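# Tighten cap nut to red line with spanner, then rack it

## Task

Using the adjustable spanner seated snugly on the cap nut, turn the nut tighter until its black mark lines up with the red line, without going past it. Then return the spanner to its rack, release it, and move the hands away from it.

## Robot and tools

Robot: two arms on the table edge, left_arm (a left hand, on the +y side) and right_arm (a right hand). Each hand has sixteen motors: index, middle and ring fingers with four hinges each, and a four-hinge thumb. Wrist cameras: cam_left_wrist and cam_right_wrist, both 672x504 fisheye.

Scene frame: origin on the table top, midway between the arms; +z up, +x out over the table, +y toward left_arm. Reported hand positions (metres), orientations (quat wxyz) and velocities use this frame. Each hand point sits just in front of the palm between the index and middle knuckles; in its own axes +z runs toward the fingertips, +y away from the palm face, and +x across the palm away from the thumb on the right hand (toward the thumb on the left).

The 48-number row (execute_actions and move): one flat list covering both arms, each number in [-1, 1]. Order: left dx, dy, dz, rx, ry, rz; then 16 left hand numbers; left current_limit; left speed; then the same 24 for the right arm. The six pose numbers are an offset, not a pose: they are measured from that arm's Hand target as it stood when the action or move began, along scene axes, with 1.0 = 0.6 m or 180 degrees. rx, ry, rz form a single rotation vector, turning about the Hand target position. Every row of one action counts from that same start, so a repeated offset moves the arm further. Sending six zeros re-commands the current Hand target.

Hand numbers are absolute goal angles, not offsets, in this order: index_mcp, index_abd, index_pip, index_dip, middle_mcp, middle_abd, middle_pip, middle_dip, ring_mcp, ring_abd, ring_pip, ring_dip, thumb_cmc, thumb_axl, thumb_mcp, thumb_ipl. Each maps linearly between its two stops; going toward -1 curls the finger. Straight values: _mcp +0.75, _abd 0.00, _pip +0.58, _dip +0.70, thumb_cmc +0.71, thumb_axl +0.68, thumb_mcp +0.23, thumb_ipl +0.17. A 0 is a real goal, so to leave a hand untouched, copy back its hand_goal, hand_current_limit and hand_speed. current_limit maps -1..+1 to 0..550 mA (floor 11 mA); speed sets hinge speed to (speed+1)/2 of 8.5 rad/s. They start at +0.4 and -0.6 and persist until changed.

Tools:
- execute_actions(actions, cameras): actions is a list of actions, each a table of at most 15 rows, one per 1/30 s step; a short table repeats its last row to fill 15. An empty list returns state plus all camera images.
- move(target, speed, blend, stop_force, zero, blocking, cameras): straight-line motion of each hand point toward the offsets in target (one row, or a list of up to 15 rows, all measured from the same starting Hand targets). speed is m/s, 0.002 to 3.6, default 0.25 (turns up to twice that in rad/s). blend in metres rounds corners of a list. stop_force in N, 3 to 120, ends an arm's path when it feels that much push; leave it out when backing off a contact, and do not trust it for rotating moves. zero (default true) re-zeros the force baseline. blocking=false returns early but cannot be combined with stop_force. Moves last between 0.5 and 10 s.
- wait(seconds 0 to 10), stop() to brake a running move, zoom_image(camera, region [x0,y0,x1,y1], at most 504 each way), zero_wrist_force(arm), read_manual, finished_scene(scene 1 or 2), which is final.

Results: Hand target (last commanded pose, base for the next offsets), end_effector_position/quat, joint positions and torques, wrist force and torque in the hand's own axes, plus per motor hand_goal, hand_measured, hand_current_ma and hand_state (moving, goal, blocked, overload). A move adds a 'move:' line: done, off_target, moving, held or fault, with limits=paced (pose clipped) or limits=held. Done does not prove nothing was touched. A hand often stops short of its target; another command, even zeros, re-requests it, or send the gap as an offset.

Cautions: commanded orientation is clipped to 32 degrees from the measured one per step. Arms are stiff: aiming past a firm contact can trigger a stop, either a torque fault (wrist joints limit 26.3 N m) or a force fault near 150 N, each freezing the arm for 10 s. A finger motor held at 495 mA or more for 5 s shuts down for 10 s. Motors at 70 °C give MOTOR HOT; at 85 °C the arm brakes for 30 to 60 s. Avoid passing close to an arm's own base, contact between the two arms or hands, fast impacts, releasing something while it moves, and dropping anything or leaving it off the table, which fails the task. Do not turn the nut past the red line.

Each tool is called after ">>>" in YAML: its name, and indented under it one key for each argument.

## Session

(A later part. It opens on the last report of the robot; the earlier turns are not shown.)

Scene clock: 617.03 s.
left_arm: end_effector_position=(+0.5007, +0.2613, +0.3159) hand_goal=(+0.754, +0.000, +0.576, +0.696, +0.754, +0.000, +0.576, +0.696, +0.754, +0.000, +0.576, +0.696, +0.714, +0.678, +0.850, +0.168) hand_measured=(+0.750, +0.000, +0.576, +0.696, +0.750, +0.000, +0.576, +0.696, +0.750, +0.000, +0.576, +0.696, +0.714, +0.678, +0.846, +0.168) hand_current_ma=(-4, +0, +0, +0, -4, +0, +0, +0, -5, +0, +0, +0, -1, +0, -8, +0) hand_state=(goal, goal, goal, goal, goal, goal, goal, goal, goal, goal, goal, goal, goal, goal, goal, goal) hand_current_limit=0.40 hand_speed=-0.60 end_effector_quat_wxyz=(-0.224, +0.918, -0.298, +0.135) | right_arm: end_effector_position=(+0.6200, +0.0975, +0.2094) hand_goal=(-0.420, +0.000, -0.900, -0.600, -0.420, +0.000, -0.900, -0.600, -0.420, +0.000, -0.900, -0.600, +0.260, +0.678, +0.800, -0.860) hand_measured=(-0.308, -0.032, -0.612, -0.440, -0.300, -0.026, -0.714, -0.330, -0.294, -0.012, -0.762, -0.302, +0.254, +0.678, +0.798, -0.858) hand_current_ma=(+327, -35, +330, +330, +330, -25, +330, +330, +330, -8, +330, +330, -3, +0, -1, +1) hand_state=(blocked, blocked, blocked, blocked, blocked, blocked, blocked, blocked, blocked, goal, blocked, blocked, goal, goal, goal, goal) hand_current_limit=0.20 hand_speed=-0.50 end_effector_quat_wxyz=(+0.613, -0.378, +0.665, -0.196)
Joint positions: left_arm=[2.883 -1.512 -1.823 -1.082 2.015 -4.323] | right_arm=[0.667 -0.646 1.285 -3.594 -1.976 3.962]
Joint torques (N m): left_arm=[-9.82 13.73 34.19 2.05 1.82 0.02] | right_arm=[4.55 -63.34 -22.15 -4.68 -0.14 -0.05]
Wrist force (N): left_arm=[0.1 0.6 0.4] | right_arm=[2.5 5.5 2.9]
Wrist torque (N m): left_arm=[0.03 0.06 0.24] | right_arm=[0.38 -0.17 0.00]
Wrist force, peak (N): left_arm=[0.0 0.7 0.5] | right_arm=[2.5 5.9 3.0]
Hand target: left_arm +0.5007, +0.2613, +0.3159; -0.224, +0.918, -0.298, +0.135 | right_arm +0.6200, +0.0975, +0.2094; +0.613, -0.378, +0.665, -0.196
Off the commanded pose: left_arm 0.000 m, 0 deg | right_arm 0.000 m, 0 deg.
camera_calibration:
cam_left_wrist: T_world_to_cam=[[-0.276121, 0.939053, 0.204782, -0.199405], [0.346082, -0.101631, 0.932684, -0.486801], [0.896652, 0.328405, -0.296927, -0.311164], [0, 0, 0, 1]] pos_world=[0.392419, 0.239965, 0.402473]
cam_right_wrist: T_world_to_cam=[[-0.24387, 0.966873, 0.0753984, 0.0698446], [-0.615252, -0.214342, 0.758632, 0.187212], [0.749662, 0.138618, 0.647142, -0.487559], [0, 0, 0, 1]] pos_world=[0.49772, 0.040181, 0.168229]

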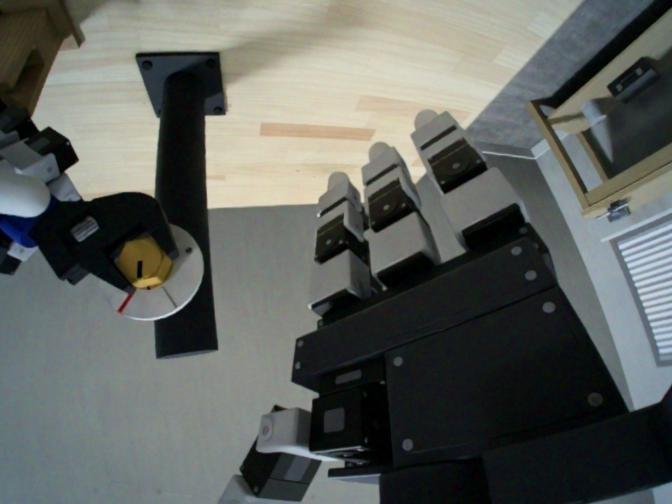

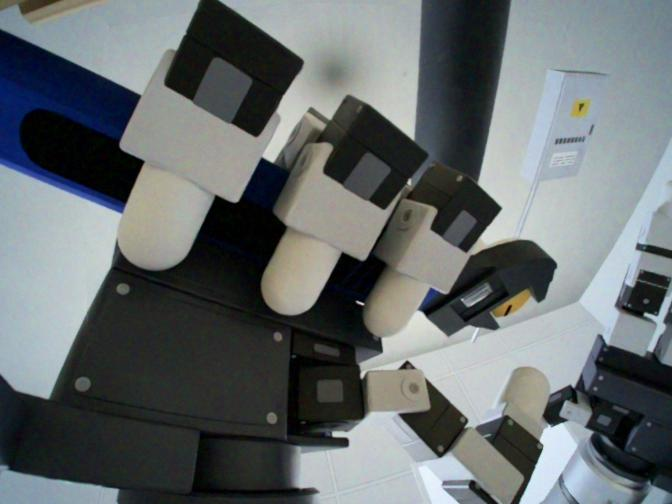

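>>> execute_actions:
  actions:
    - [[0,0,0,0,0,0,0.754,0,0.576,0.696,0.754,0,0.576,0.696,0.754,0,0.576,0.696,0.714,0.678,0.85,0.168,0.4,-0.6,0,0,0,0,0,0,-0.42,0,-0.9,-0.6,-0.42,0,-0.9,-0.6,-0.42,0,-0.9,-0.6,0.22,0.678,0.45,-0.82,0.2,-0.5]]
    - [[0,0,0,0,0,0,0.754,0,0.576,0.696,0.754,0,0.576,0.696,0.754,0,0.576,0.696,0.714,0.678,0.85,0.168,0.4,-0.6,0,0,0,0,0,0,-0.42,0,-0.9,-0.6,-0.42,0,-0.9,-0.6,-0.42,0,-0.9,-0.6,0.23,0.678,0.25,-0.79,0.4,-0.7]]
    - [[0,0,0,0,0,0,0.754,0,0.576,0.696,0.754,0,0.576,0.696,0.754,0,0.576,0.696,0.714,0.678,0.85,0.168,0.4,-0.6,0,0,0,0,0,0,-0.42,0,-0.9,-0.6,-0.42,0,-0.9,-0.6,-0.42,0,-0.9,-0.6,0.25,0.678,0.235,-0.70,0.6,-0.8]]
    - [[0,0,0,0,0,0,0.754,0,0.576,0.696,0.754,0,0.576,0.696,0.754,0,0.576,0.696,0.714,0.678,0.85,0.168,0.4,-0.6,0,0,0,0,0,0,-0.42,0,-0.9,-0.6,-0.42,0,-0.9,-0.6,-0.42,0,-0.9,-0.6,0.305,0.678,0.22,-0.57,0.6,-0.8]]
    - [[0,0,0,0,0,0,0.754,0,0.576,0.696,0.754,0,0.576,0.696,0.754,0,0.576,0.696,0.714,0.678,0.85,0.168,0.4,-0.6,0,0,0,0,0,0,-0.42,0,-0.9,-0.6,-0.42,0,-0.9,-0.6,-0.42,0,-0.9,-0.6,0.33,0.678,0.215,-0.52,0.6,-0.8]]
    - [[0,0,0,0,0,0,0.754,0,0.576,0.696,0.754,0,0.576,0.696,0.754,0,0.576,0.696,0.714,0.678,0.85,0.168,0.4,-0.6,0,0,0,0,0,0,-0.42,0,-0.9,-0.6,-0.42,0,-0.9,-0.6,-0.42,0,-0.9,-0.6,0.32,0.678,0.45,-0.58,0.2,-0.5]]
    - [[0,0,0,0,0,0,0.754,0,0.576,0.696,0.754,0,0.576,0.696,0.754,0,0.576,0.696,0.714,0.678,0.85,0.168,0.4,-0.6,0,0,0,0,0,0,-0.42,0,-0.9,-0.6,-0.42,0,-0.9,-0.6,-0.42,0,-0.9,-0.6,0.22,0.678,0.45,-0.82,0.2,-0.5]]
    - [[0,0,0,0,0,0,0.754,0,0.576,0.696,0.754,0,0.576,0.696,0.754,0,0.576,0.696,0.714,0.678,0.85,0.168,0.4,-0.6,0,0,0,0,0,0,-0.42,0,-0.9,-0.6,-0.42,0,-0.9,-0.6,-0.42,0,-0.9,-0.6,0.23,0.678,0.25,-0.79,0.4,-0.7]]
    - [[0,0,0,0,0,0,0.754,0,0.576,0.696,0.754,0,0.576,0.696,0.754,0,0.576,0.696,0.714,0.678,0.85,0.168,0.4,-0.6,0,0,0,0,0,0,-0.42,0,-0.9,-0.6,-0.42,0,-0.9,-0.6,-0.42,0,-0.9,-0.6,0.25,0.678,0.235,-0.70,0.6,-0.8]]
    - [[0,0,0,0,0,0,0.754,0,0.576,0.696,0.754,0,0.576,0.696,0.754,0,0.576,0.696,0.714,0.678,0.85,0.168,0.4,-0.6,0,0,0,0,0,0,-0.42,0,-0.9,-0.6,-0.42,0,-0.9,-0.6,-0.42,0,-0.9,-0.6,0.305,0.678,0.22,-0.57,0.6,-0.8]]
    - [[0,0,0,0,0,0,0.754,0,0.576,0.696,0.754,0,0.576,0.696,0.754,0,0.576,0.696,0.714,0.678,0.85,0.168,0.4,-0.6,0,0,0,0,0,0,-0.42,0,-0.9,-0.6,-0.42,0,-0.9,-0.6,-0.42,0,-0.9,-0.6,0.33,0.678,0.215,-0.52,0.6,-0.8]]
    - [[0,0,0,0,0,0,0.754,0,0.576,0.696,0.754,0,0.576,0.696,0.754,0,0.576,0.696,0.714,0.678,0.85,0.168,0.4,-0.6,0,0,0,0,0,0,-0.42,0,-0.9,-0.6,-0.42,0,-0.9,-0.6,-0.42,0,-0.9,-0.6,0.32,0.678,0.45,-0.58,0.2,-0.5]]
    - [[0,0,0,0,0,0,0.754,0,0.576,0.696,0.754,0,0.576,0.696,0.754,0,0.576,0.696,0.714,0.678,0.85,0.168,0.4,-0.6,0,0,0,0,0,0,-0.42,0,-0.9,-0.6,-0.42,0,-0.9,-0.6,-0.42,0,-0.9,-0.6,0.26,0.678,0.8,-0.86,0.2,-0.5]]
  cameras: ["all"]

>>> zoom_image:
  camera: "cam_right_wrist"
  region: [480, 270, 560, 332]

>>> zoom_image:
  camera: "cam_left_wrist"
  region: [60, 200, 140, 280]

Scene clock: 626.10 s.
left_arm: end_effector_position=(+0.5007, +0.2613, +0.3159) hand_goal=(+0.754, +0.000, +0.576, +0.696, +0.754, +0.000, +0.576, +0.696, +0.754, +0.000, +0.576, +0.696, +0.714, +0.678, +0.850, +0.168) hand_measured=(+0.750, +0.000, +0.576, +0.696, +0.750, +0.000, +0.576, +0.696, +0.750, +0.000, +0.576, +0.696, +0.714, +0.678, +0.846, +0.168) hand_current_ma=(-4, +0, +0, +0, -4, +0, +0, +0, -5, +0, +0, +0, -1, +0, -8, +0) hand_state=(goal, goal, goal, goal, goal, goal, goal, goal, goal, goal, goal, goal, goal, goal, goal, goal) hand_current_limit=0.40 hand_speed=-0.60 end_effector_quat_wxyz=(-0.224, +0.918, -0.298, +0.135) | right_arm: end_effector_position=(+0.6200, +0.0975, +0.2094) hand_goal=(-0.420, +0.000, -0.900, -0.600, -0.420, +0.000, -0.900, -0.600, -0.420, +0.000, -0.900, -0.600, +0.260, +0.678, +0.800, -0.860) hand_measured=(-0.308, -0.032, -0.612, -0.440, -0.300, -0.026, -0.714, -0.330, -0.294, -0.012, -0.762, -0.302, +0.254, +0.678, +0.798, -0.858) hand_current_ma=(+330, -35, +330, +330, +330, -25, +330, +330, +330, -8, +330, +330, -4, +0, -1, +1) hand_state=(blocked, blocked, blocked, blocked, blocked, blocked, blocked, blocked, blocked, goal, blocked, blocked, goal, goal, goal, goal) hand_current_limit=0.20 hand_speed=-0.50 end_effector_quat_wxyz=(+0.613, -0.378, +0.665, -0.196)
Joint positions: left_arm=[2.883 -1.512 -1.823 -1.082 2.015 -4.323] | right_arm=[0.667 -0.646 1.285 -3.594 -1.976 3.962]
Joint torques (N m): left_arm=[-9.18 14.19 34.42 2.03 2 -0.14] | right_arm=[8.42 -66.08 -22.41 -5.59 -0.11 0.45]
Wrist force (N): left_arm=[0.0 0.4 0.5] | right_arm=[2.6 5.1 3.0]
Wrist torque (N m): left_arm=[-0.01 0.09 0.23] | right_arm=[0.36 -0.17 0.05]
Wrist force, peak (N): left_arm=[-0.2 0.7 0.8] | right_arm=[2.5 5.7 3.2]
Hand target: left_arm +0.5007, +0.2613, +0.3159; -0.224, +0.918, -0.298, +0.135 | right_arm +0.6200, +0.0975, +0.2094; +0.613, -0.378, +0.665, -0.196
Off the commanded pose: left_arm 0.000 m, 0 deg | right_arm 0.000 m, 0 deg.
camera_calibration:
cam_left_wrist: T_world_to_cam=[[-0.276121, 0.939053, 0.204782, -0.199405], [0.346082, -0.101631, 0.932684, -0.486801], [0.896652, 0.328405, -0.296927, -0.311164], [0, 0, 0, 1]] pos_world=[0.392419, 0.239965, 0.402473]
cam_right_wrist: T_world_to_cam=[[-0.24387, 0.966873, 0.0753984, 0.0698446], [-0.615252, -0.214342, 0.758632, 0.187212], [0.749662, 0.138618, 0.647142, -0.487559], [0, 0, 0, 1]] pos_world=[0.49772, 0.040181, 0.168229]

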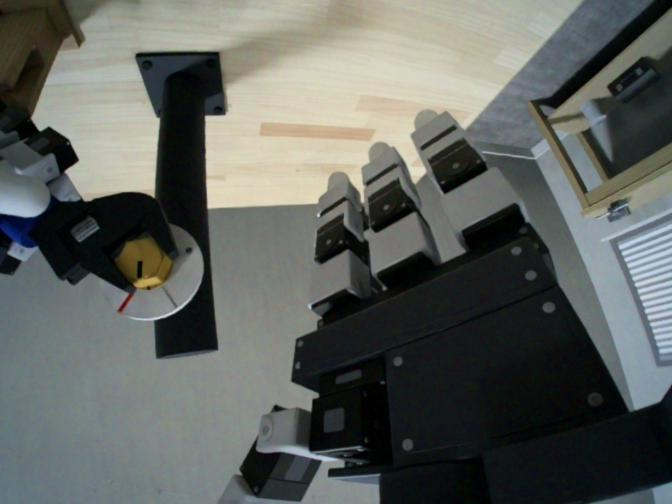

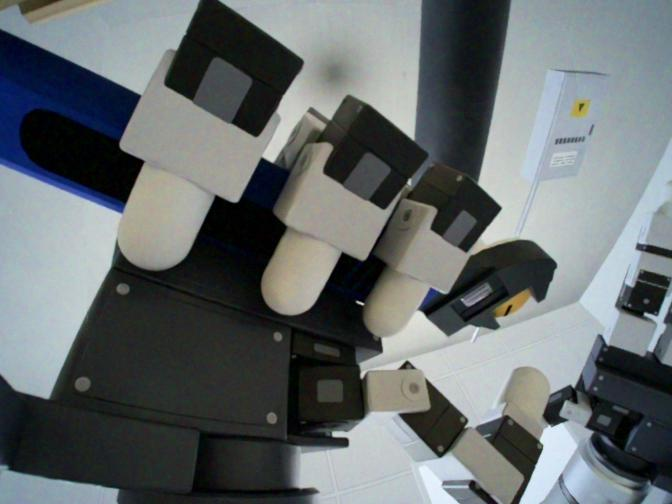

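Scaled by 6.300 from the camera's 672x504 image, which has a finer 960x720 frame.

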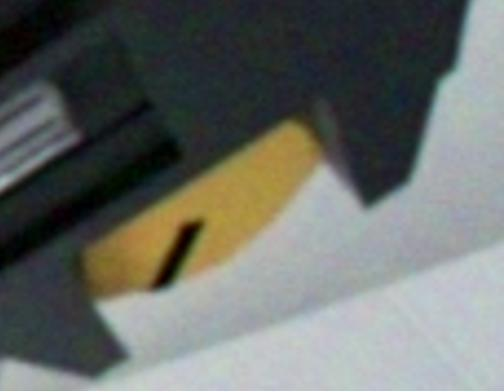

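Scaled by 6.300 from the camera's 672x504 image, which has a finer 960x720 frame.

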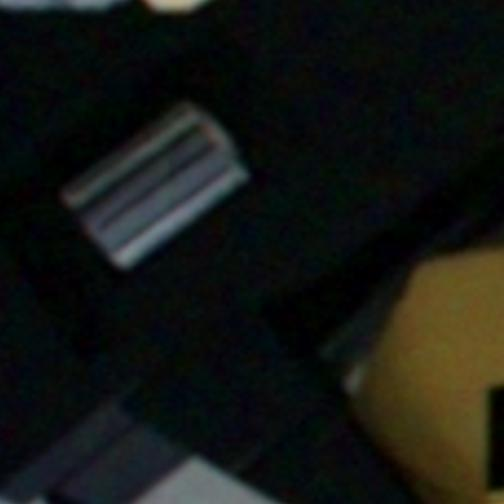

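>>> execute_actions:
  actions:
    - [[0,0,0,0,0,0,0.754,0,0.576,0.696,0.754,0,0.576,0.696,0.754,0,0.576,0.696,0.714,0.678,0.85,0.168,0.4,-0.6,0,0,0,0,0,0,-0.42,0,-0.9,-0.6,-0.42,0,-0.9,-0.6,-0.42,0,-0.9,-0.6,0.22,0.678,0.45,-0.82,0.2,-0.5]]
    - [[0,0,0,0,0,0,0.754,0,0.576,0.696,0.754,0,0.576,0.696,0.754,0,0.576,0.696,0.714,0.678,0.85,0.168,0.4,-0.6,0,0,0,0,0,0,-0.42,0,-0.9,-0.6,-0.42,0,-0.9,-0.6,-0.42,0,-0.9,-0.6,0.23,0.678,0.25,-0.79,0.4,-0.7]]
    - [[0,0,0,0,0,0,0.754,0,0.576,0.696,0.754,0,0.576,0.696,0.754,0,0.576,0.696,0.714,0.678,0.85,0.168,0.4,-0.6,0,0,0,0,0,0,-0.42,0,-0.9,-0.6,-0.42,0,-0.9,-0.6,-0.42,0,-0.9,-0.6,0.25,0.678,0.235,-0.70,0.6,-0.8]]
    - [[0,0,0,0,0,0,0.754,0,0.576,0.696,0.754,0,0.576,0.696,0.754,0,0.576,0.696,0.714,0.678,0.85,0.168,0.4,-0.6,0,0,0,0,0,0,-0.42,0,-0.9,-0.6,-0.42,0,-0.9,-0.6,-0.42,0,-0.9,-0.6,0.305,0.678,0.22,-0.57,0.6,-0.8]]
    - [[0,0,0,0,0,0,0.754,0,0.576,0.696,0.754,0,0.576,0.696,0.754,0,0.576,0.696,0.714,0.678,0.85,0.168,0.4,-0.6,0,0,0,0,0,0,-0.42,0,-0.9,-0.6,-0.42,0,-0.9,-0.6,-0.42,0,-0.9,-0.6,0.33,0.678,0.215,-0.52,0.6,-0.8]]
    - [[0,0,0,0,0,0,0.754,0,0.576,0.696,0.754,0,0.576,0.696,0.754,0,0.576,0.696,0.714,0.678,0.85,0.168,0.4,-0.6,0,0,0,0,0,0,-0.42,0,-0.9,-0.6,-0.42,0,-0.9,-0.6,-0.42,0,-0.9,-0.6,0.32,0.678,0.45,-0.58,0.2,-0.5]]
    - [[0,0,0,0,0,0,0.754,0,0.576,0.696,0.754,0,0.576,0.696,0.754,0,0.576,0.696,0.714,0.678,0.85,0.168,0.4,-0.6,0,0,0,0,0,0,-0.42,0,-0.9,-0.6,-0.42,0,-0.9,-0.6,-0.42,0,-0.9,-0.6,0.22,0.678,0.45,-0.82,0.2,-0.5]]
    - [[0,0,0,0,0,0,0.754,0,0.576,0.696,0.754,0,0.576,0.696,0.754,0,0.576,0.696,0.714,0.678,0.85,0.168,0.4,-0.6,0,0,0,0,0,0,-0.42,0,-0.9,-0.6,-0.42,0,-0.9,-0.6,-0.42,0,-0.9,-0.6,0.23,0.678,0.25,-0.79,0.4,-0.7]]
    - [[0,0,0,0,0,0,0.754,0,0.576,0.696,0.754,0,0.576,0.696,0.754,0,0.576,0.696,0.714,0.678,0.85,0.168,0.4,-0.6,0,0,0,0,0,0,-0.42,0,-0.9,-0.6,-0.42,0,-0.9,-0.6,-0.42,0,-0.9,-0.6,0.25,0.678,0.235,-0.70,0.6,-0.8]]
    - [[0,0,0,0,0,0,0.754,0,0.576,0.696,0.754,0,0.576,0.696,0.754,0,0.576,0.696,0.714,0.678,0.85,0.168,0.4,-0.6,0,0,0,0,0,0,-0.42,0,-0.9,-0.6,-0.42,0,-0.9,-0.6,-0.42,0,-0.9,-0.6,0.305,0.678,0.22,-0.57,0.6,-0.8]]
    - [[0,0,0,0,0,0,0.754,0,0.576,0.696,0.754,0,0.576,0.696,0.754,0,0.576,0.696,0.714,0.678,0.85,0.168,0.4,-0.6,0,0,0,0,0,0,-0.42,0,-0.9,-0.6,-0.42,0,-0.9,-0.6,-0.42,0,-0.9,-0.6,0.33,0.678,0.215,-0.52,0.6,-0.8]]
  cameras: ["all"]

>>> zoom_image:
  camera: "cam_left_wrist"
  region: [0, 180, 140, 300]

Scene clock: 633.53 s.
left_arm: end_effector_position=(+0.5007, +0.2613, +0.3159) hand_goal=(+0.754, +0.000, +0.576, +0.696, +0.754, +0.000, +0.576, +0.696, +0.754, +0.000, +0.576, +0.696, +0.714, +0.678, +0.850, +0.168) hand_measured=(+0.750, +0.000, +0.576, +0.696, +0.750, +0.000, +0.576, +0.696, +0.750, +0.000, +0.576, +0.696, +0.714, +0.678, +0.846, +0.168) hand_current_ma=(-4, +0, +0, +0, -4, +0, +0, +0, -5, +0, +0, +0, -1, +0, -8, +0) hand_state=(goal, goal, goal, goal, goal, goal, goal, goal, goal, goal, goal, goal, goal, goal, goal, goal) hand_current_limit=0.40 hand_speed=-0.60 end_effector_quat_wxyz=(-0.224, +0.918, -0.298, +0.135) | right_arm: end_effector_position=(+0.6200, +0.0975, +0.2094) hand_goal=(-0.420, +0.000, -0.900, -0.600, -0.420, +0.000, -0.900, -0.600, -0.420, +0.000, -0.900, -0.600, +0.330, +0.678, +0.216, -0.520) hand_measured=(-0.308, -0.032, -0.612, -0.440, -0.300, -0.026, -0.714, -0.330, -0.294, -0.012, -0.762, -0.302, +0.232, +0.664, +0.288, -0.744) hand_current_ma=(+328, -35, +440, +440, +368, -24, +440, +440, +390, -8, +415, +440, -248, -16, +229, -440) hand_state=(blocked, blocked, blocked, blocked, blocked, blocked, blocked, blocked, blocked, goal, blocked, blocked, blocked, goal, blocked, blocked) hand_current_limit=0.60 hand_speed=-0.80 end_effector_quat_wxyz=(+0.613, -0.378, +0.665, -0.196)
Joint positions: left_arm=[2.883 -1.512 -1.823 -1.082 2.015 -4.323] | right_arm=[0.667 -0.646 1.285 -3.594 -1.976 3.962]
Joint torques (N m): left_arm=[-9.89 14.06 33.89 2.2 1.7 -0.11] | right_arm=[10.36 -68.47 -22.53 -0.7 0.01 0.9]
Wrist force (N): left_arm=[0.0 0.4 0.3] | right_arm=[3.4 0.6 0.3]
Wrist torque (N m): left_arm=[0.01 0.08 0.23] | right_arm=[0.22 -0.51 0.53]
Wrist force, peak (N): left_arm=[0.0 0.9 0.4] | right_arm=[2.5 5.6 3.1]
Hand target: left_arm +0.5007, +0.2613, +0.3159; -0.224, +0.918, -0.298, +0.135 | right_arm +0.6200, +0.0975, +0.2094; +0.613, -0.378, +0.665, -0.196
Off the commanded pose: left_arm 0.000 m, 0 deg | right_arm 0.000 m, 0 deg.
camera_calibration:
cam_left_wrist: T_world_to_cam=[[-0.276121, 0.939053, 0.204782, -0.199405], [0.346082, -0.101631, 0.932684, -0.486801], [0.896652, 0.328405, -0.296927, -0.311164], [0, 0, 0, 1]] pos_world=[0.392419, 0.239965, 0.402473]
cam_right_wrist: T_world_to_cam=[[-0.24387, 0.966873, 0.0753984, 0.0698446], [-0.615252, -0.214342, 0.758632, 0.187212], [0.749662, 0.138618, 0.647142, -0.487559], [0, 0, 0, 1]] pos_world=[0.49772, 0.040181, 0.168229]

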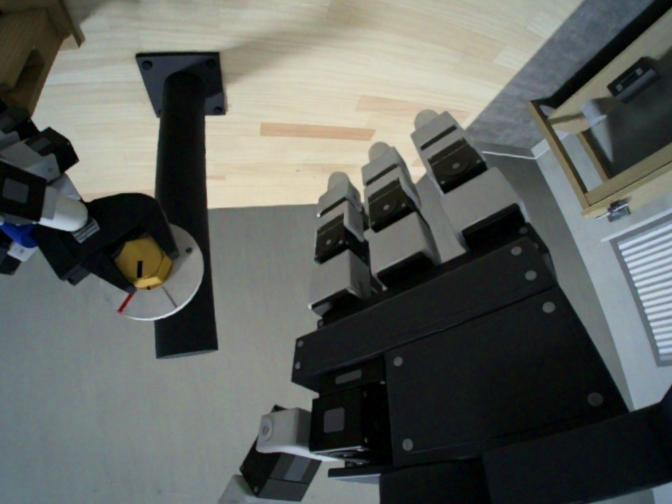

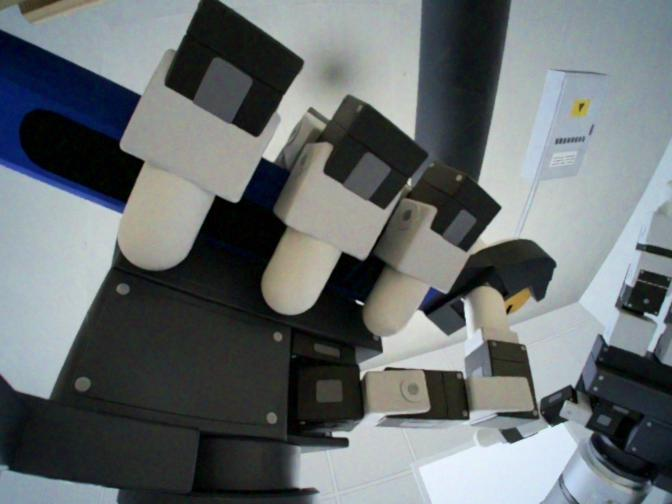

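Scaled by 3.600 from the camera's 672x504 image, which has a finer 960x720 frame.

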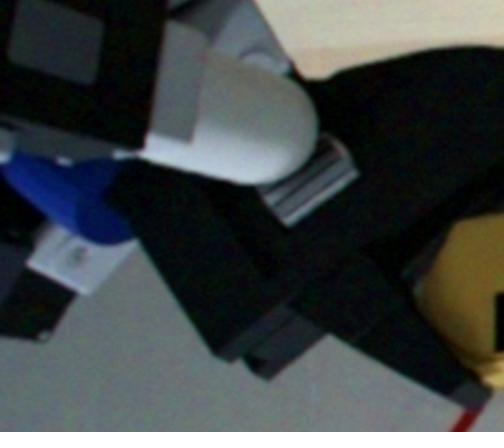

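>>> execute_actions:
  actions:
    - [[0,0,0,0,0,0,0.754,0,0.576,0.696,0.754,0,0.576,0.696,0.754,0,0.576,0.696,0.714,0.678,0.85,0.168,0.4,-0.6,0,-0.00041,0.00028,0,0,0,-0.42,0,-0.9,-0.6,-0.42,0,-0.9,-0.6,-0.42,0,-0.9,-0.6,0.33,0.678,0.216,-0.52,0.6,-0.8]]
    - [[0,0,0,0,0,0,0.754,0,0.576,0.696,0.754,0,0.576,0.696,0.754,0,0.576,0.696,0.714,0.678,0.85,0.168,0.4,-0.6,0,0,0,0,0,0,-0.42,0,-0.9,-0.6,-0.42,0,-0.9,-0.6,-0.42,0,-0.9,-0.6,0.33,0.678,0.216,-0.52,0.6,-0.8]]
    - [[0,0,0,0,0,0,0.754,0,0.576,0.696,0.754,0,0.576,0.696,0.754,0,0.576,0.696,0.714,0.678,0.85,0.168,0.4,-0.6,0,0,0,0,0,0,-0.42,0,-0.9,-0.6,-0.42,0,-0.9,-0.6,-0.42,0,-0.9,-0.6,0.24,0.678,0.45,-0.76,0.2,-0.5]]
    - [[0,0,0,0,0,0,0.754,0,0.576,0.696,0.754,0,0.576,0.696,0.754,0,0.576,0.696,0.714,0.678,0.85,0.168,0.4,-0.6,0,0,0,0,0,0,-0.42,0,-0.9,-0.6,-0.42,0,-0.9,-0.6,-0.42,0,-0.9,-0.6,0.24,0.678,0.45,-0.76,0.2,-0.5]]

Scene clock: 636.40 s.
left_arm: end_effector_position=(+0.5007, +0.2613, +0.3159) hand_goal=(+0.754, +0.000, +0.576, +0.696, +0.754, +0.000, +0.576, +0.696, +0.754, +0.000, +0.576, +0.696, +0.714, +0.678, +0.850, +0.168) hand_measured=(+0.750, +0.000, +0.576, +0.696, +0.750, +0.000, +0.576, +0.696, +0.750, +0.000, +0.576, +0.696, +0.714, +0.678, +0.846, +0.168) hand_current_ma=(-4, +0, +0, +0, -4, +0, +0, +0, -5, +0, +0, +0, -1, +0, -8, +0) hand_state=(goal, goal, goal, goal, goal, goal, goal, goal, goal, goal, goal, goal, goal, goal, goal, goal) hand_current_limit=0.40 hand_speed=-0.60 end_effector_quat_wxyz=(-0.224, +0.918, -0.298, +0.135) | right_arm: end_effector_position=(+0.6200, +0.0973, +0.2095) hand_goal=(-0.420, +0.000, -0.900, -0.600, -0.420, +0.000, -0.900, -0.600, -0.420, +0.000, -0.900, -0.600, +0.240, +0.678, +0.450, -0.760) hand_measured=(-0.306, -0.032, -0.612, -0.440, -0.300, -0.026, -0.714, -0.330, -0.294, -0.012, -0.762, -0.302, +0.226, +0.676, +0.448, -0.758) hand_current_ma=(+330, -35, +330, +330, +330, -24, +330, +330, +330, -8, +330, +330, -11, -1, -2, +1) hand_state=(blocked, blocked, blocked, blocked, blocked, blocked, blocked, blocked, blocked, goal, blocked, blocked, goal, goal, goal, goal) hand_current_limit=0.20 hand_speed=-0.50 end_effector_quat_wxyz=(+0.613, -0.378, +0.665, -0.196)
Joint positions: left_arm=[2.883 -1.512 -1.823 -1.082 2.015 -4.323] | right_arm=[0.666 -0.646 1.286 -3.594 -1.975 3.962]
Joint torques (N m): left_arm=[-9.59 13.65 34.39 1.9 1.84 -0.22] | right_arm=[-9.35 -74.04 -19.47 -5.59 -0.29 -2.16]
Wrist force (N): left_arm=[-0.1 0.4 0.3] | right_arm=[-1.9 6.1 10.0]
Wrist torque (N m): left_arm=[0.01 0.10 0.22] | right_arm=[0.21 0.83 -0.05]
Wrist force, peak (N): left_arm=[0.2 0.7 0.6] | right_arm=[-2.2 6.2 10.2]
Hand target: left_arm +0.5007, +0.2613, +0.3159; -0.224, +0.918, -0.298, +0.135 | right_arm +0.6200, +0.0973, +0.2096; +0.613, -0.378, +0.665, -0.196
Off the commanded pose: left_arm 0.000 m, 0 deg | right_arm 0.000 m, 0 deg.

>>> execute_actions:
  actions:
    - [[0,0,0,0,0,0,0.754,0,0.576,0.696,0.754,0,0.576,0.696,0.754,0,0.576,0.696,0.714,0.678,0.85,0.168,0.4,-0.6,0,0,0,0,0,0,0.134,0,-0.60,-0.17,0.134,0,-0.60,-0.17,0.134,0,-0.60,-0.17,0.26,0.678,0.8,-0.86,0.2,-0.85]]
    - [[0,0,0,0,0,0,0.754,0,0.576,0.696,0.754,0,0.576,0.696,0.754,0,0.576,0.696,0.714,0.678,0.85,0.168,0.4,-0.6,0,0,0,0,0,0,0.134,0,-0.60,-0.17,0.134,0,-0.60,-0.17,0.134,0,-0.60,-0.17,0.26,0.678,0.8,-0.86,0.2,-0.85]]
  cameras: ["all"]

>>> zoom_image:
  camera: "cam_left_wrist"
  region: [0, 60, 200, 300]

Scene clock: 641.47 s.
left_arm: end_effector_position=(+0.5007, +0.2613, +0.3159) hand_goal=(+0.754, +0.000, +0.576, +0.696, +0.754, +0.000, +0.576, +0.696, +0.754, +0.000, +0.576, +0.696, +0.714, +0.678, +0.850, +0.168) hand_measured=(+0.750, +0.000, +0.576, +0.696, +0.750, +0.000, +0.576, +0.696, +0.750, +0.000, +0.576, +0.696, +0.714, +0.678, +0.846, +0.168) hand_current_ma=(-4, +0, +0, +0, -4, +0, +0, +0, -5, +0, +0, +0, -1, +0, -8, +0) hand_state=(goal, goal, goal, goal, goal, goal, goal, goal, goal, goal, goal, goal, goal, goal, goal, goal) hand_current_limit=0.40 hand_speed=-0.60 end_effector_quat_wxyz=(-0.224, +0.918, -0.298, +0.135) | right_arm: end_effector_position=(+0.6200, +0.0973, +0.2096) hand_goal=(+0.134, +0.000, -0.600, -0.170, +0.134, +0.000, -0.600, -0.170, +0.134, +0.000, -0.600, -0.170, +0.260, +0.678, +0.800, -0.860) hand_measured=(+0.128, -0.006, -0.594, -0.172, +0.126, -0.006, -0.602, -0.172, +0.128, -0.006, -0.602, -0.172, +0.240, +0.678, +0.798, -0.858) hand_current_ma=(-4, -3, +3, +0, -5, -3, +0, -1, -4, -2, +0, -1, -20, +0, -1, +1) hand_state=(goal, goal, goal, goal, goal, goal, goal, goal, goal, goal, goal, goal, goal, goal, goal, goal) hand_current_limit=0.20 hand_speed=-0.85 end_effector_quat_wxyz=(+0.613, -0.378, +0.665, -0.196)
Joint positions: left_arm=[2.883 -1.512 -1.823 -1.082 2.015 -4.323] | right_arm=[0.666 -0.646 1.286 -3.594 -1.975 3.962]
Joint torques (N m): left_arm=[-9.77 13.64 34.41 2.15 1.79 -0.2] | right_arm=[2.5 -58.83 -24.1 -3.57 -0.31 0.27]
Wrist force (N): left_arm=[0.2 0.3 0.2] | right_arm=[-2.7 -1.6 1.2]
Wrist torque (N m): left_arm=[0.01 0.05 0.26] | right_arm=[0.04 0.06 -0.30]
Wrist force, peak (N): left_arm=[0.0 0.7 0.6] | right_arm=[-2.3 6.5 10.1]
Hand target: left_arm +0.5007, +0.2613, +0.3159; -0.224, +0.918, -0.298, +0.135 | right_arm +0.6200, +0.0973, +0.2096; +0.613, -0.378, +0.665, -0.196
Off the commanded pose: left_arm 0.000 m, 0 deg | right_arm 0.000 m, 0 deg.
camera_calibration:
cam_left_wrist: T_world_to_cam=[[-0.276121, 0.939053, 0.204782, -0.199405], [0.346082, -0.101631, 0.932684, -0.486801], [0.896652, 0.328405, -0.296927, -0.311164], [0, 0, 0, 1]] pos_world=[0.392419, 0.239965, 0.402473]
cam_right_wrist: T_world_to_cam=[[-0.24386, 0.966876, 0.0753858, 0.0701165], [-0.615256, -0.214326, 0.758633, 0.186997], [0.749662, 0.138618, 0.647142, -0.487647], [0, 0, 0, 1]] pos_world=[0.49772, 0.0398811, 0.168429]

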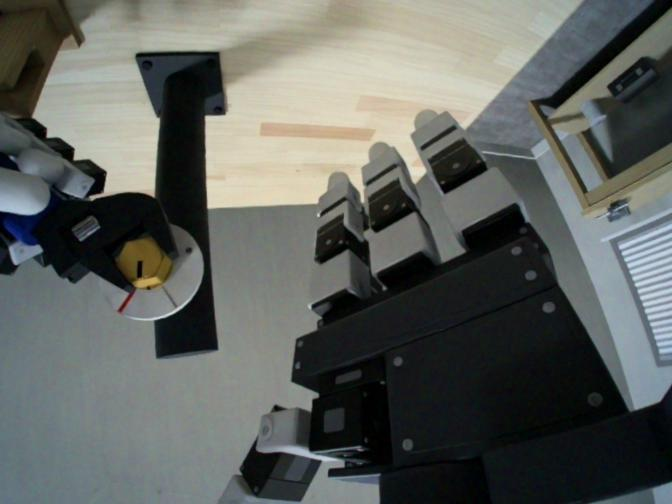

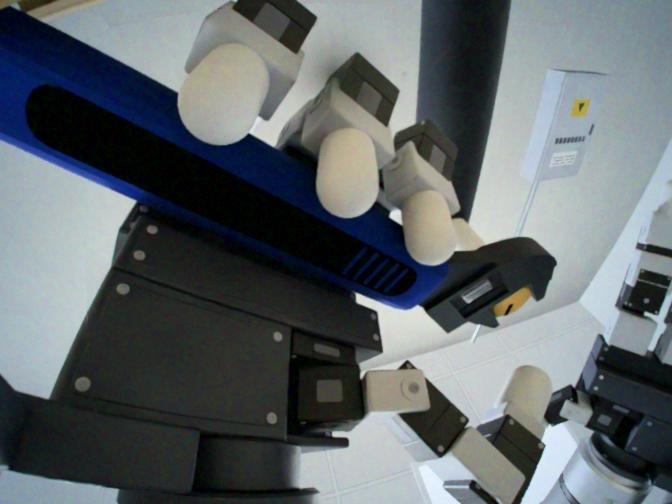

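Scaled by 2.100 from the camera's 672x504 image, which has a finer 960x720 frame.

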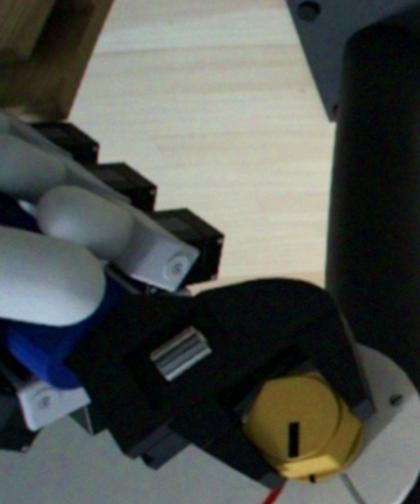

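>>> move:
  target:
    - [0,0,0,0,0,0,0.754,0,0.576,0.696,0.754,0,0.576,0.696,0.754,0,0.576,0.696,0.714,0.678,0.85,0.168,0.4,-0.6,-0.0273,-0.0022,0.0009,-0.00225,0.0454,0.0409,0.134,0,-0.60,-0.17,0.134,0,-0.60,-0.17,0.134,0,-0.60,-0.17,0.26,0.678,0.8,-0.86,0.2,-0.85]
  speed: 0.04
  cameras: ["all"]

Scene clock: 644.93 s.
left_arm: end_effector_position=(+0.5007, +0.2613, +0.3159) hand_goal=(+0.754, +0.000, +0.576, +0.696, +0.754, +0.000, +0.576, +0.696, +0.754, +0.000, +0.576, +0.696, +0.714, +0.678, +0.850, +0.168) hand_measured=(+0.750, +0.000, +0.576, +0.696, +0.750, +0.000, +0.576, +0.696, +0.750, +0.000, +0.576, +0.696, +0.714, +0.678, +0.846, +0.168) hand_current_ma=(-4, +0, +0, +0, -4, +0, +0, +0, -5, +0, +0, +0, -1, +0, -8, +0) hand_state=(goal, goal, goal, goal, goal, goal, goal, goal, goal, goal, goal, goal, goal, goal, goal, goal) hand_current_limit=0.40 hand_speed=-0.60 end_effector_quat_wxyz=(-0.224, +0.918, -0.298, +0.135) | right_arm: end_effector_position=(+0.6036, +0.0959, +0.2101) hand_goal=(+0.134, +0.000, -0.600, -0.170, +0.134, +0.000, -0.600, -0.170, +0.134, +0.000, -0.600, -0.170, +0.260, +0.678, +0.800, -0.860) hand_measured=(+0.130, -0.006, -0.594, -0.172, +0.128, -0.006, -0.602, -0.172, +0.134, -0.006, -0.600, -0.172, +0.242, +0.678, +0.798, -0.858) hand_current_ma=(-2, -3, +3, +0, -3, -3, +0, -1, +0, -2, +0, -1, -19, +0, -1, +1) hand_state=(goal, goal, goal, goal, goal, goal, goal, goal, goal, goal, goal, goal, goal, goal, goal, goal) hand_current_limit=0.20 hand_speed=-0.85 end_effector_quat_wxyz=(+0.574, -0.435, +0.681, -0.131)
Joint positions: left_arm=[2.883 -1.512 -1.823 -1.082 2.015 -4.323] | right_arm=[0.624 -0.73 1.358 -3.451 -1.792 3.993]
Joint torques (N m): left_arm=[-8.88 14.61 34.74 2.07 1.82 -0.21] | right_arm=[-11.62 -67.74 -9.71 -0.11 1.47 2.6]
Wrist force (N): left_arm=[0.0 0.4 0.4] | right_arm=[-1.6 -3.0 3.2]
Wrist torque (N m): left_arm=[0.00 0.08 0.23] | right_arm=[-0.10 -0.09 -0.51]
Wrist force, peak (N): left_arm=[-0.3 0.6 0.6] | right_arm=[-1.6 -3.0 3.2]
Hand target: left_arm +0.5007, +0.2613, +0.3159; -0.224, +0.918, -0.298, +0.135 | right_arm +0.6036, +0.0959, +0.2101; +0.574, -0.435, +0.681, -0.131
Off the commanded pose: left_arm 0.000 m, 0 deg | right_arm 0.000 m, 0 deg.
move: done
camera_calibration:
cam_left_wrist: T_world_to_cam=[[-0.276121, 0.939053, 0.204782, -0.199405], [0.346082, -0.101631, 0.932684, -0.486801], [0.896652, 0.328405, -0.296927, -0.311164], [0, 0, 0, 1]] pos_world=[0.392419, 0.239965, 0.402473]
cam_right_wrist: T_world_to_cam=[[-0.352598, 0.929138, 0.111255, 0.129053], [-0.469439, -0.278478, 0.8379, 0.0777515], [0.809507, 0.243215, 0.534365, -0.497979], [0, 0, 0, 1]] pos_world=[0.48512, 0.0228597, 0.186596]

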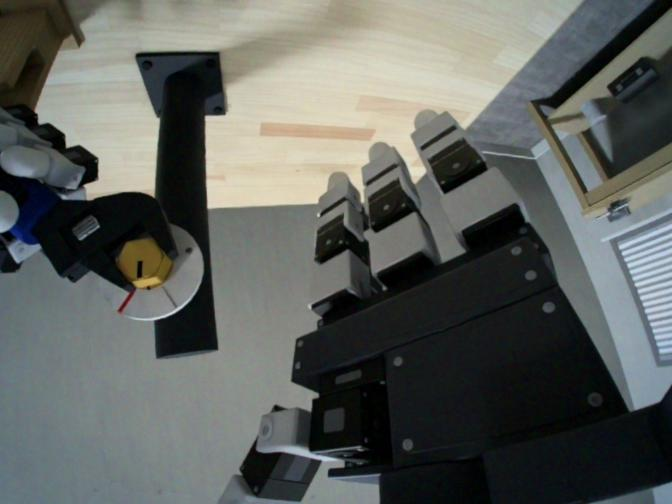

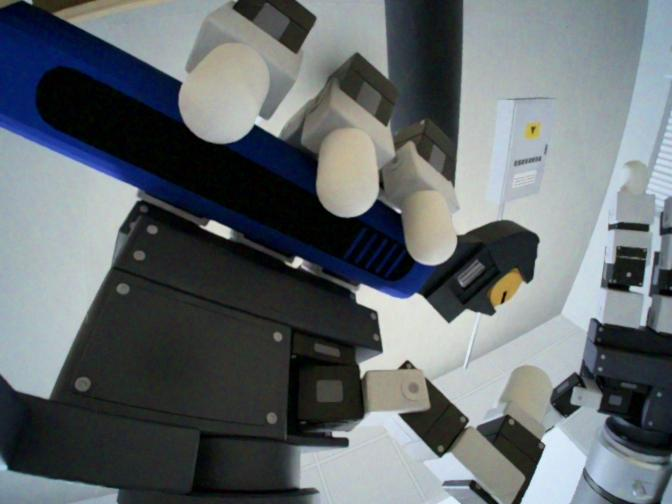

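>>> move:
  target:
    - [0,0,0,0,0,0,0.754,0,0.576,0.696,0.754,0,0.576,0.696,0.754,0,0.576,0.696,0.714,0.678,0.85,0.168,0.4,-0.6,-0.025,-0.0072,0.0072,-0.00225,0.0454,0.0409,0.134,0,-0.60,-0.17,0.134,0,-0.60,-0.17,0.134,0,-0.60,-0.17,0.26,0.678,0.8,-0.86,0.2,-0.85]
  speed: 0.04
  cameras: ["all"]

>>> zoom_image:
  camera: "cam_left_wrist"
  region: [0, 60, 200, 300]

Scene clock: 648.23 s.
left_arm: end_effector_position=(+0.5007, +0.2613, +0.3159) hand_goal=(+0.754, +0.000, +0.576, +0.696, +0.754, +0.000, +0.576, +0.696, +0.754, +0.000, +0.576, +0.696, +0.714, +0.678, +0.850, +0.168) hand_measured=(+0.750, +0.000, +0.576, +0.696, +0.750, +0.000, +0.576, +0.696, +0.750, +0.000, +0.576, +0.696, +0.714, +0.678, +0.846, +0.168) hand_current_ma=(-4, +0, +0, +0, -4, +0, +0, +0, -5, +0, +0, +0, -1, +0, -8, +0) hand_state=(goal, goal, goal, goal, goal, goal, goal, goal, goal, goal, goal, goal, goal, goal, goal, goal) hand_current_limit=0.40 hand_speed=-0.60 end_effector_quat_wxyz=(-0.224, +0.918, -0.298, +0.135) | right_arm: end_effector_position=(+0.5886, +0.0916, +0.2144) hand_goal=(+0.134, +0.000, -0.600, -0.170, +0.134, +0.000, -0.600, -0.170, +0.134, +0.000, -0.600, -0.170, +0.260, +0.678, +0.800, -0.860) hand_measured=(+0.138, -0.006, -0.594, -0.172, +0.148, -0.006, -0.600, -0.172, +0.158, -0.006, -0.600, -0.172, +0.242, +0.678, +0.798, -0.858) hand_current_ma=(+2, -2, +3, +0, +13, -2, +0, -1, +29, -2, +0, -1, -17, +0, -1, +1) hand_state=(goal, goal, goal, goal, goal, goal, goal, goal, blocked, goal, goal, goal, goal, goal, goal, goal) hand_current_limit=0.20 hand_speed=-0.85 end_effector_quat_wxyz=(+0.530, -0.488, +0.691, -0.065)
Joint positions: left_arm=[2.883 -1.512 -1.823 -1.082 2.015 -4.323] | right_arm=[0.578 -0.794 1.387 -3.29 -1.604 3.991]
Joint torques (N m): left_arm=[-9.02 13.8 33.66 1.97 1.67 -0.4] | right_arm=[-3.26 -66.74 -7.3 0.25 3.3 -1.84]
Wrist force (N): left_arm=[0.1 0.5 0.4] | right_arm=[-2.3 -16.1 17.2]
Wrist torque (N m): left_arm=[0.02 0.06 0.24] | right_arm=[-1.46 -0.69 -1.00]
Wrist force, peak (N): left_arm=[0.4 0.5 0.7] | right_arm=[-2.7 -16.0 18.0]
Hand target: left_arm +0.5007, +0.2613, +0.3159; -0.224, +0.918, -0.298, +0.135 | right_arm +0.5886, +0.0916, +0.2144; +0.530, -0.488, +0.691, -0.065
Off the commanded pose: left_arm 0.000 m, 0 deg | right_arm 0.000 m, 0 deg.
move: done
camera_calibration:
cam_left_wrist: T_world_to_cam=[[-0.276121, 0.939053, 0.204782, -0.199405], [0.346082, -0.101631, 0.932684, -0.486801], [0.896652, 0.328405, -0.296927, -0.311164], [0, 0, 0, 1]] pos_world=[0.392419, 0.239965, 0.402473]
cam_right_wrist: T_world_to_cam=[[-0.449522, 0.87841, 0.162255, 0.178093], [-0.30672, -0.322381, 0.895541, -0.0382889], [0.838959, 0.352798, 0.414343, -0.488818], [0, 0, 0, 1]] pos_world=[0.478411, 0.00367214, 0.207931]

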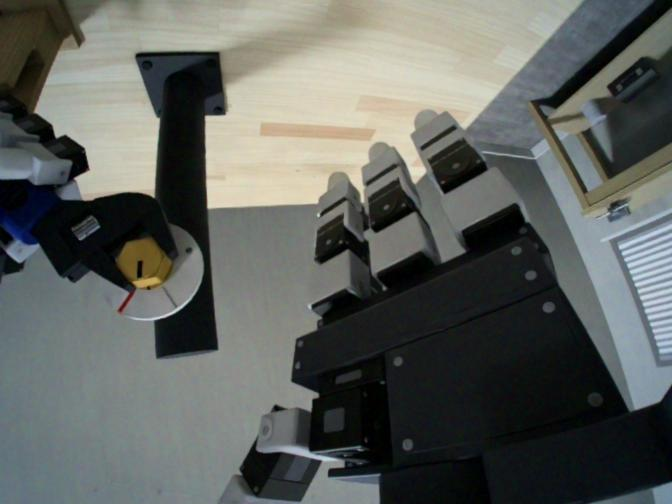

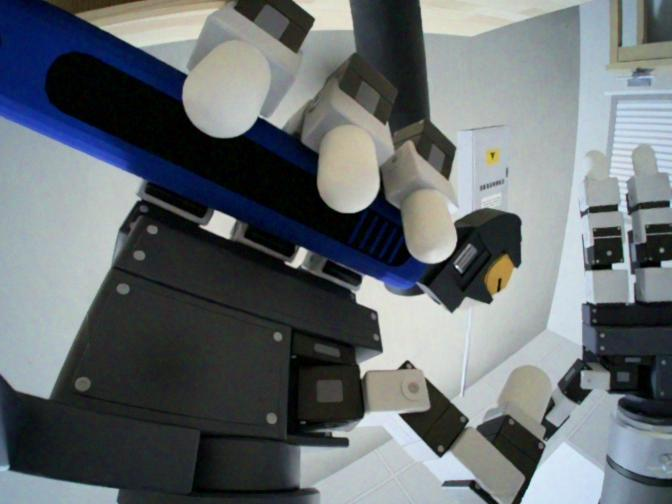

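Scaled by 2.100 from the camera's 672x504 image, which has a finer 960x720 frame.

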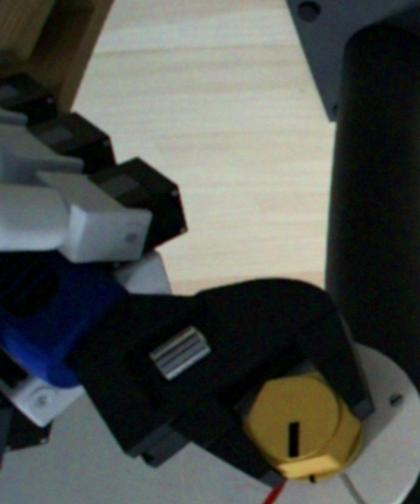

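>>> move:
  target:
    - [0,0,0,0,0,0,0.754,0,0.576,0.696,0.754,0,0.576,0.696,0.754,0,0.576,0.696,0.714,0.678,0.85,0.168,0.4,-0.6,0.0075,0,0,0,0,0,0.134,0,-0.60,-0.17,0.134,0,-0.60,-0.17,0.134,0,-0.60,-0.17,0.26,0.678,0.8,-0.86,0.2,-0.85]
  speed: 0.01

Scene clock: 649.47 s.
left_arm: end_effector_position=(+0.5007, +0.2613, +0.3159) hand_goal=(+0.754, +0.000, +0.576, +0.696, +0.754, +0.000, +0.576, +0.696, +0.754, +0.000, +0.576, +0.696, +0.714, +0.678, +0.850, +0.168) hand_measured=(+0.750, +0.000, +0.576, +0.696, +0.750, +0.000, +0.576, +0.696, +0.750, +0.000, +0.576, +0.696, +0.714, +0.678, +0.846, +0.168) hand_current_ma=(-4, +0, +0, +0, -4, +0, +0, +0, -5, +0, +0, +0, -1, +0, -8, +0) hand_state=(goal, goal, goal, goal, goal, goal, goal, goal, goal, goal, goal, goal, goal, goal, goal, goal) hand_current_limit=0.40 hand_speed=-0.60 end_effector_quat_wxyz=(-0.224, +0.918, -0.298, +0.135) | right_arm: end_effector_position=(+0.5930, +0.0916, +0.2144) hand_goal=(+0.134, +0.000, -0.600, -0.170, +0.134, +0.000, -0.600, -0.170, +0.134, +0.000, -0.600, -0.170, +0.260, +0.678, +0.800, -0.860) hand_measured=(+0.136, -0.006, -0.594, -0.170, +0.136, -0.006, -0.600, -0.172, +0.136, -0.006, -0.600, -0.172, +0.242, +0.678, +0.798, -0.858) hand_current_ma=(+0, -2, +3, +0, +1, -2, +0, -1, +1, -2, +0, -1, -17, +0, -1, +1) hand_state=(goal, goal, goal, goal, goal, goal, goal, goal, goal, goal, goal, goal, goal, goal, goal, goal) hand_current_limit=0.20 hand_speed=-0.85 end_effector_quat_wxyz=(+0.530, -0.488, +0.691, -0.065)
Joint positions: left_arm=[2.883 -1.512 -1.823 -1.082 2.015 -4.323] | right_arm=[0.575 -0.788 1.374 -3.284 -1.601 3.99]
Joint torques (N m): left_arm=[-8.99 13.02 34.03 1.95 1.87 -0.13] | right_arm=[-13.28 -41.9 -31.27 -0.34 1.29 -2.34]
Wrist force (N): left_arm=[-0.2 0.3 0.6] | right_arm=[-2.9 -0.1 0.9]
Wrist torque (N m): left_arm=[-0.03 0.11 0.22] | right_arm=[0.17 0.11 -0.33]
Wrist force, peak (N): left_arm=[-0.1 0.6 0.5] | right_arm=[-2.0 -16.2 17.2]
Hand target: left_arm +0.5007, +0.2613, +0.3159; -0.224, +0.918, -0.298, +0.135 | right_arm +0.5931, +0.0916, +0.2144; +0.530, -0.488, +0.691, -0.065
Off the commanded pose: left_arm 0.000 m, 0 deg | right_arm 0.000 m, 0 deg.
move: done

>>> move:
  target:
    - [0,0,0,0,0,0,0.754,0,0.576,0.696,0.754,0,0.576,0.696,0.754,0,0.576,0.696,0.714,0.678,0.85,0.168,0.4,-0.6,0.0067,0,0,0,0,0,0.134,0,-0.60,-0.17,0.134,0,-0.60,-0.17,0.134,0,-0.60,-0.17,0.26,0.678,0.8,-0.86,0.2,-0.85]
  speed: 0.01

>>> execute_actions:
  actions:
    - [[0,0,0,0,0,0,0.754,0,0.576,0.696,0.754,0,0.576,0.696,0.754,0,0.576,0.696,0.714,0.678,0.85,0.168,0.4,-0.6,0,0,0,0,0,0,0.05,0,-0.80,-0.45,0.05,0,-0.80,-0.45,0.05,0,-0.80,-0.45,0.26,0.678,0.8,-0.86,-0.3,-0.85]]
    - [[0,0,0,0,0,0,0.754,0,0.576,0.696,0.754,0,0.576,0.696,0.754,0,0.576,0.696,0.714,0.678,0.85,0.168,0.4,-0.6,0,0,0,0,0,0,0.05,0,-0.80,-0.45,0.05,0,-0.80,-0.45,0.05,0,-0.80,-0.45,0.26,0.678,0.8,-0.86,-0.3,-0.85]]
  cameras: ["all"]

Scene clock: 652.23 s.
left_arm: end_effector_position=(+0.5007, +0.2613, +0.3159) hand_goal=(+0.754, +0.000, +0.576, +0.696, +0.754, +0.000, +0.576, +0.696, +0.754, +0.000, +0.576, +0.696, +0.714, +0.678, +0.850, +0.168) hand_measured=(+0.750, +0.000, +0.576, +0.696, +0.750, +0.000, +0.576, +0.696, +0.750, +0.000, +0.576, +0.696, +0.714, +0.678, +0.846, +0.168) hand_current_ma=(-4, +0, +0, +0, -4, +0, +0, +0, -5, +0, +0, +0, -1, +0, -8, +0) hand_state=(goal, goal, goal, goal, goal, goal, goal, goal, goal, goal, goal, goal, goal, goal, goal, goal) hand_current_limit=0.40 hand_speed=-0.60 end_effector_quat_wxyz=(-0.224, +0.918, -0.298, +0.135) | right_arm: end_effector_position=(+0.5971, +0.0916, +0.2144) hand_goal=(+0.134, +0.000, -0.600, -0.170, +0.134, +0.000, -0.600, -0.170, +0.134, +0.000, -0.600, -0.170, +0.260, +0.678, +0.800, -0.860) hand_measured=(+0.114, -0.006, -0.580, -0.158, +0.136, -0.006, -0.600, -0.172, +0.136, -0.006, -0.600, -0.172, +0.242, +0.678, +0.798, -0.858) hand_current_ma=(-22, -2, +20, +10, +1, -2, +0, -1, +1, -2, +0, -1, -17, +0, -1, +1) hand_state=(goal, goal, goal, goal, goal, goal, goal, goal, goal, goal, goal, goal, goal, goal, goal, goal) hand_current_limit=0.20 hand_speed=-0.85 end_effector_quat_wxyz=(+0.530, -0.488, +0.691, -0.065)
Joint positions: left_arm=[2.883 -1.512 -1.823 -1.082 2.015 -4.323] | right_arm=[0.572 -0.782 1.362 -3.278 -1.598 3.989]
Joint torques (N m): left_arm=[-9.11 13.9 34.94 2.07 1.59 -0.17] | right_arm=[-16.42 -45 -32.79 -1.1 0.9 -1.93]
Wrist force (N): left_arm=[0.2 0.3 0.6] | right_arm=[-1.4 4.3 -1.2]
Wrist torque (N m): left_arm=[-0.02 0.05 0.25] | right_arm=[0.37 0.02 -0.40]
Wrist force, peak (N): left_arm=[-0.2 0.7 0.5] | right_arm=[-1.4 4.5 -1.2]
Hand target: left_arm +0.5007, +0.2613, +0.3159; -0.224, +0.918, -0.298, +0.135 | right_arm +0.5971, +0.0916, +0.2144; +0.530, -0.488, +0.691, -0.065
Off the commanded pose: left_arm 0.000 m, 0 deg | right_arm 0.000 m, 0 deg.
move: done

Scene clock: 653.43 s.
left_arm: end_effector_position=(+0.5007, +0.2613, +0.3159) hand_goal=(+0.754, +0.000, +0.576, +0.696, +0.754, +0.000, +0.576, +0.696, +0.754, +0.000, +0.576, +0.696, +0.714, +0.678, +0.850, +0.168) hand_measured=(+0.750, +0.000, +0.576, +0.696, +0.750, +0.000, +0.576, +0.696, +0.750, +0.000, +0.576, +0.696, +0.714, +0.678, +0.846, +0.168) hand_current_ma=(-4, +0, +0, +0, -4, +0, +0, +0, -5, +0, +0, +0, -1, +0, -8, +0) hand_state=(goal, goal, goal, goal, goal, goal, goal, goal, goal, goal, goal, goal, goal, goal, goal, goal) hand_current_limit=0.40 hand_speed=-0.60 end_effector_quat_wxyz=(-0.224, +0.918, -0.298, +0.135) | right_arm: end_effector_position=(+0.5971, +0.0916, +0.2143) hand_goal=(+0.050, +0.000, -0.800, -0.450, +0.050, +0.000, -0.800, -0.450, +0.050, +0.000, -0.800, -0.450, +0.260, +0.678, +0.800, -0.860) hand_measured=(+0.068, -0.018, -0.610, -0.346, +0.048, -0.014, -0.652, -0.368, +0.046, -0.008, -0.708, -0.318, +0.242, +0.678, +0.798, -0.858) hand_current_ma=(+20, -14, +193, +193, -1, -10, +193, +188, -2, -4, +193, +193, -17, +0, -1, +1) hand_state=(goal, goal, blocked, blocked, goal, goal, blocked, blocked, goal, goal, blocked, blocked, goal, goal, goal, goal) hand_current_limit=-0.30 hand_speed=-0.85 end_effector_quat_wxyz=(+0.530, -0.488, +0.691, -0.065)
Joint positions: left_arm=[2.883 -1.512 -1.823 -1.082 2.015 -4.323] | right_arm=[0.571 -0.781 1.362 -3.278 -1.598 3.989]
Joint torques (N m): left_arm=[-9.13 13.33 34.28 2.1 1.75 -0.3] | right_arm=[-9.37 -67.55 -36.34 -7.73 -1.55 1.77]
Wrist force (N): left_arm=[-0.1 0.4 0.5] | right_arm=[1.1 14.8 4.7]
Wrist torque (N m): left_arm=[0.00 0.09 0.23] | right_arm=[0.44 -0.14 -1.02]
Wrist force, peak (N): left_arm=[0.3 0.6 0.6] | right_arm=[1.0 15.0 4.6]
Hand target: left_arm +0.5007, +0.2613, +0.3159; -0.224, +0.918, -0.298, +0.135 | right_arm +0.5971, +0.0916, +0.2144; +0.530, -0.488, +0.691, -0.065
Off the commanded pose: left_arm 0.000 m, 0 deg | right_arm 0.000 m, 0 deg.
camera_calibration:
cam_left_wrist: T_world_to_cam=[[-0.276121, 0.939053, 0.204782, -0.199405], [0.346082, -0.101631, 0.932684, -0.486801], [0.896652, 0.328405, -0.296927, -0.311164], [0, 0, 0, 1]] pos_world=[0.392419, 0.239965, 0.402473]
cam_right_wrist: T_world_to_cam=[[-0.449622, 0.878348, 0.162314, 0.181967], [-0.306369, -0.322345, 0.895674, -0.035792], [0.839034, 0.352987, 0.414031, -0.495881], [0, 0, 0, 1]] pos_world=[0.486912, 0.0036718, 0.207832]

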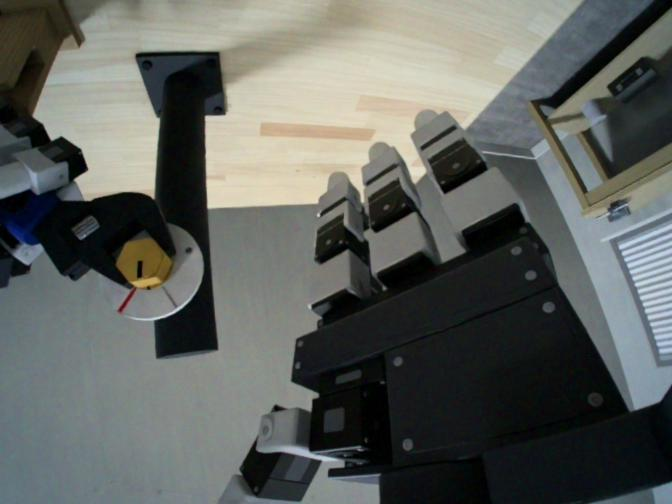

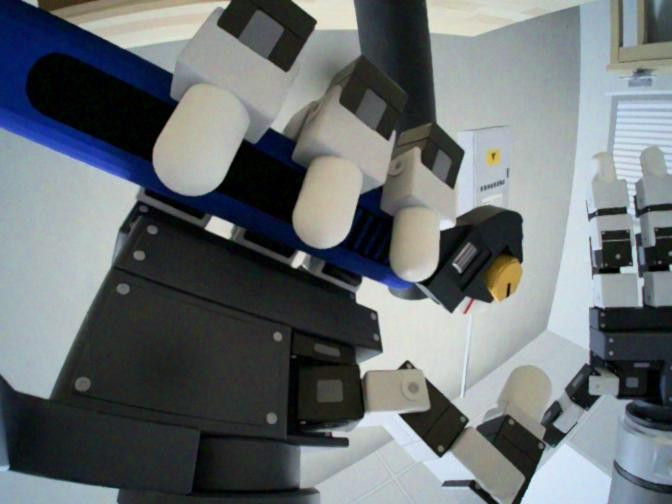

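>>> move:
  target:
    - [0,0,0,0,0,0,0.754,0,0.576,0.696,0.754,0,0.576,0.696,0.754,0,0.576,0.696,0.714,0.678,0.85,0.168,0.4,-0.6,0,0.0042,-0.0029,0,0,0,0.05,0,-0.80,-0.45,0.05,0,-0.80,-0.45,0.05,0,-0.80,-0.45,0.26,0.678,0.8,-0.86,-0.3,-0.85]
  speed: 0.008

Scene clock: 654.73 s.
left_arm: end_effector_position=(+0.5007, +0.2613, +0.3159) hand_goal=(+0.754, +0.000, +0.576, +0.696, +0.754, +0.000, +0.576, +0.696, +0.754, +0.000, +0.576, +0.696, +0.714, +0.678, +0.850, +0.168) hand_measured=(+0.750, +0.000, +0.576, +0.696, +0.750, +0.000, +0.576, +0.696, +0.750, +0.000, +0.576, +0.696, +0.714, +0.678, +0.846, +0.168) hand_current_ma=(-4, +0, +0, +0, -4, +0, +0, +0, -5, +0, +0, +0, -1, +0, -8, +0) hand_state=(goal, goal, goal, goal, goal, goal, goal, goal, goal, goal, goal, goal, goal, goal, goal, goal) hand_current_limit=0.40 hand_speed=-0.60 end_effector_quat_wxyz=(-0.224, +0.918, -0.298, +0.135) | right_arm: end_effector_position=(+0.5972, +0.0941, +0.2127) hand_goal=(+0.050, +0.000, -0.800, -0.450, +0.050, +0.000, -0.800, -0.450, +0.050, +0.000, -0.800, -0.450, +0.260, +0.678, +0.800, -0.860) hand_measured=(+0.042, -0.016, -0.610, -0.398, +0.042, -0.012, -0.652, -0.376, +0.046, -0.008, -0.708, -0.320, +0.242, +0.678, +0.798, -0.858) hand_current_ma=(-6, -12, +192, +94, -6, -8, +193, +157, -2, -4, +192, +192, -17, +0, -1, +1) hand_state=(goal, goal, blocked, blocked, goal, goal, blocked, blocked, goal, goal, blocked, blocked, goal, goal, goal, goal) hand_current_limit=-0.30 hand_speed=-0.85 end_effector_quat_wxyz=(+0.530, -0.488, +0.691, -0.065)
Joint positions: left_arm=[2.883 -1.512 -1.823 -1.082 2.015 -4.323] | right_arm=[0.575 -0.776 1.356 -3.278 -1.601 3.99]
Joint torques (N m): left_arm=[-9.89 14.05 33.62 2.06 1.71 -0.35] | right_arm=[13.3 -49.25 -36.2 -6.33 -1.37 3.21]
Wrist force (N): left_arm=[-0.1 0.5 0.5] | right_arm=[6.6 5.7 0.1]
Wrist torque (N m): left_arm=[0.01 0.09 0.22] | right_arm=[0.31 -0.44 -0.32]
Wrist force, peak (N): left_arm=[0.2 0.7 0.6] | right_arm=[4.0 14.4 4.1]
Hand target: left_arm +0.5007, +0.2613, +0.3159; -0.224, +0.918, -0.298, +0.135 | right_arm +0.5971, +0.0941, +0.2127; +0.530, -0.488, +0.691, -0.065
Off the commanded pose: left_arm 0.000 m, 0 deg | right_arm 0.000 m, 0 deg.
move: done


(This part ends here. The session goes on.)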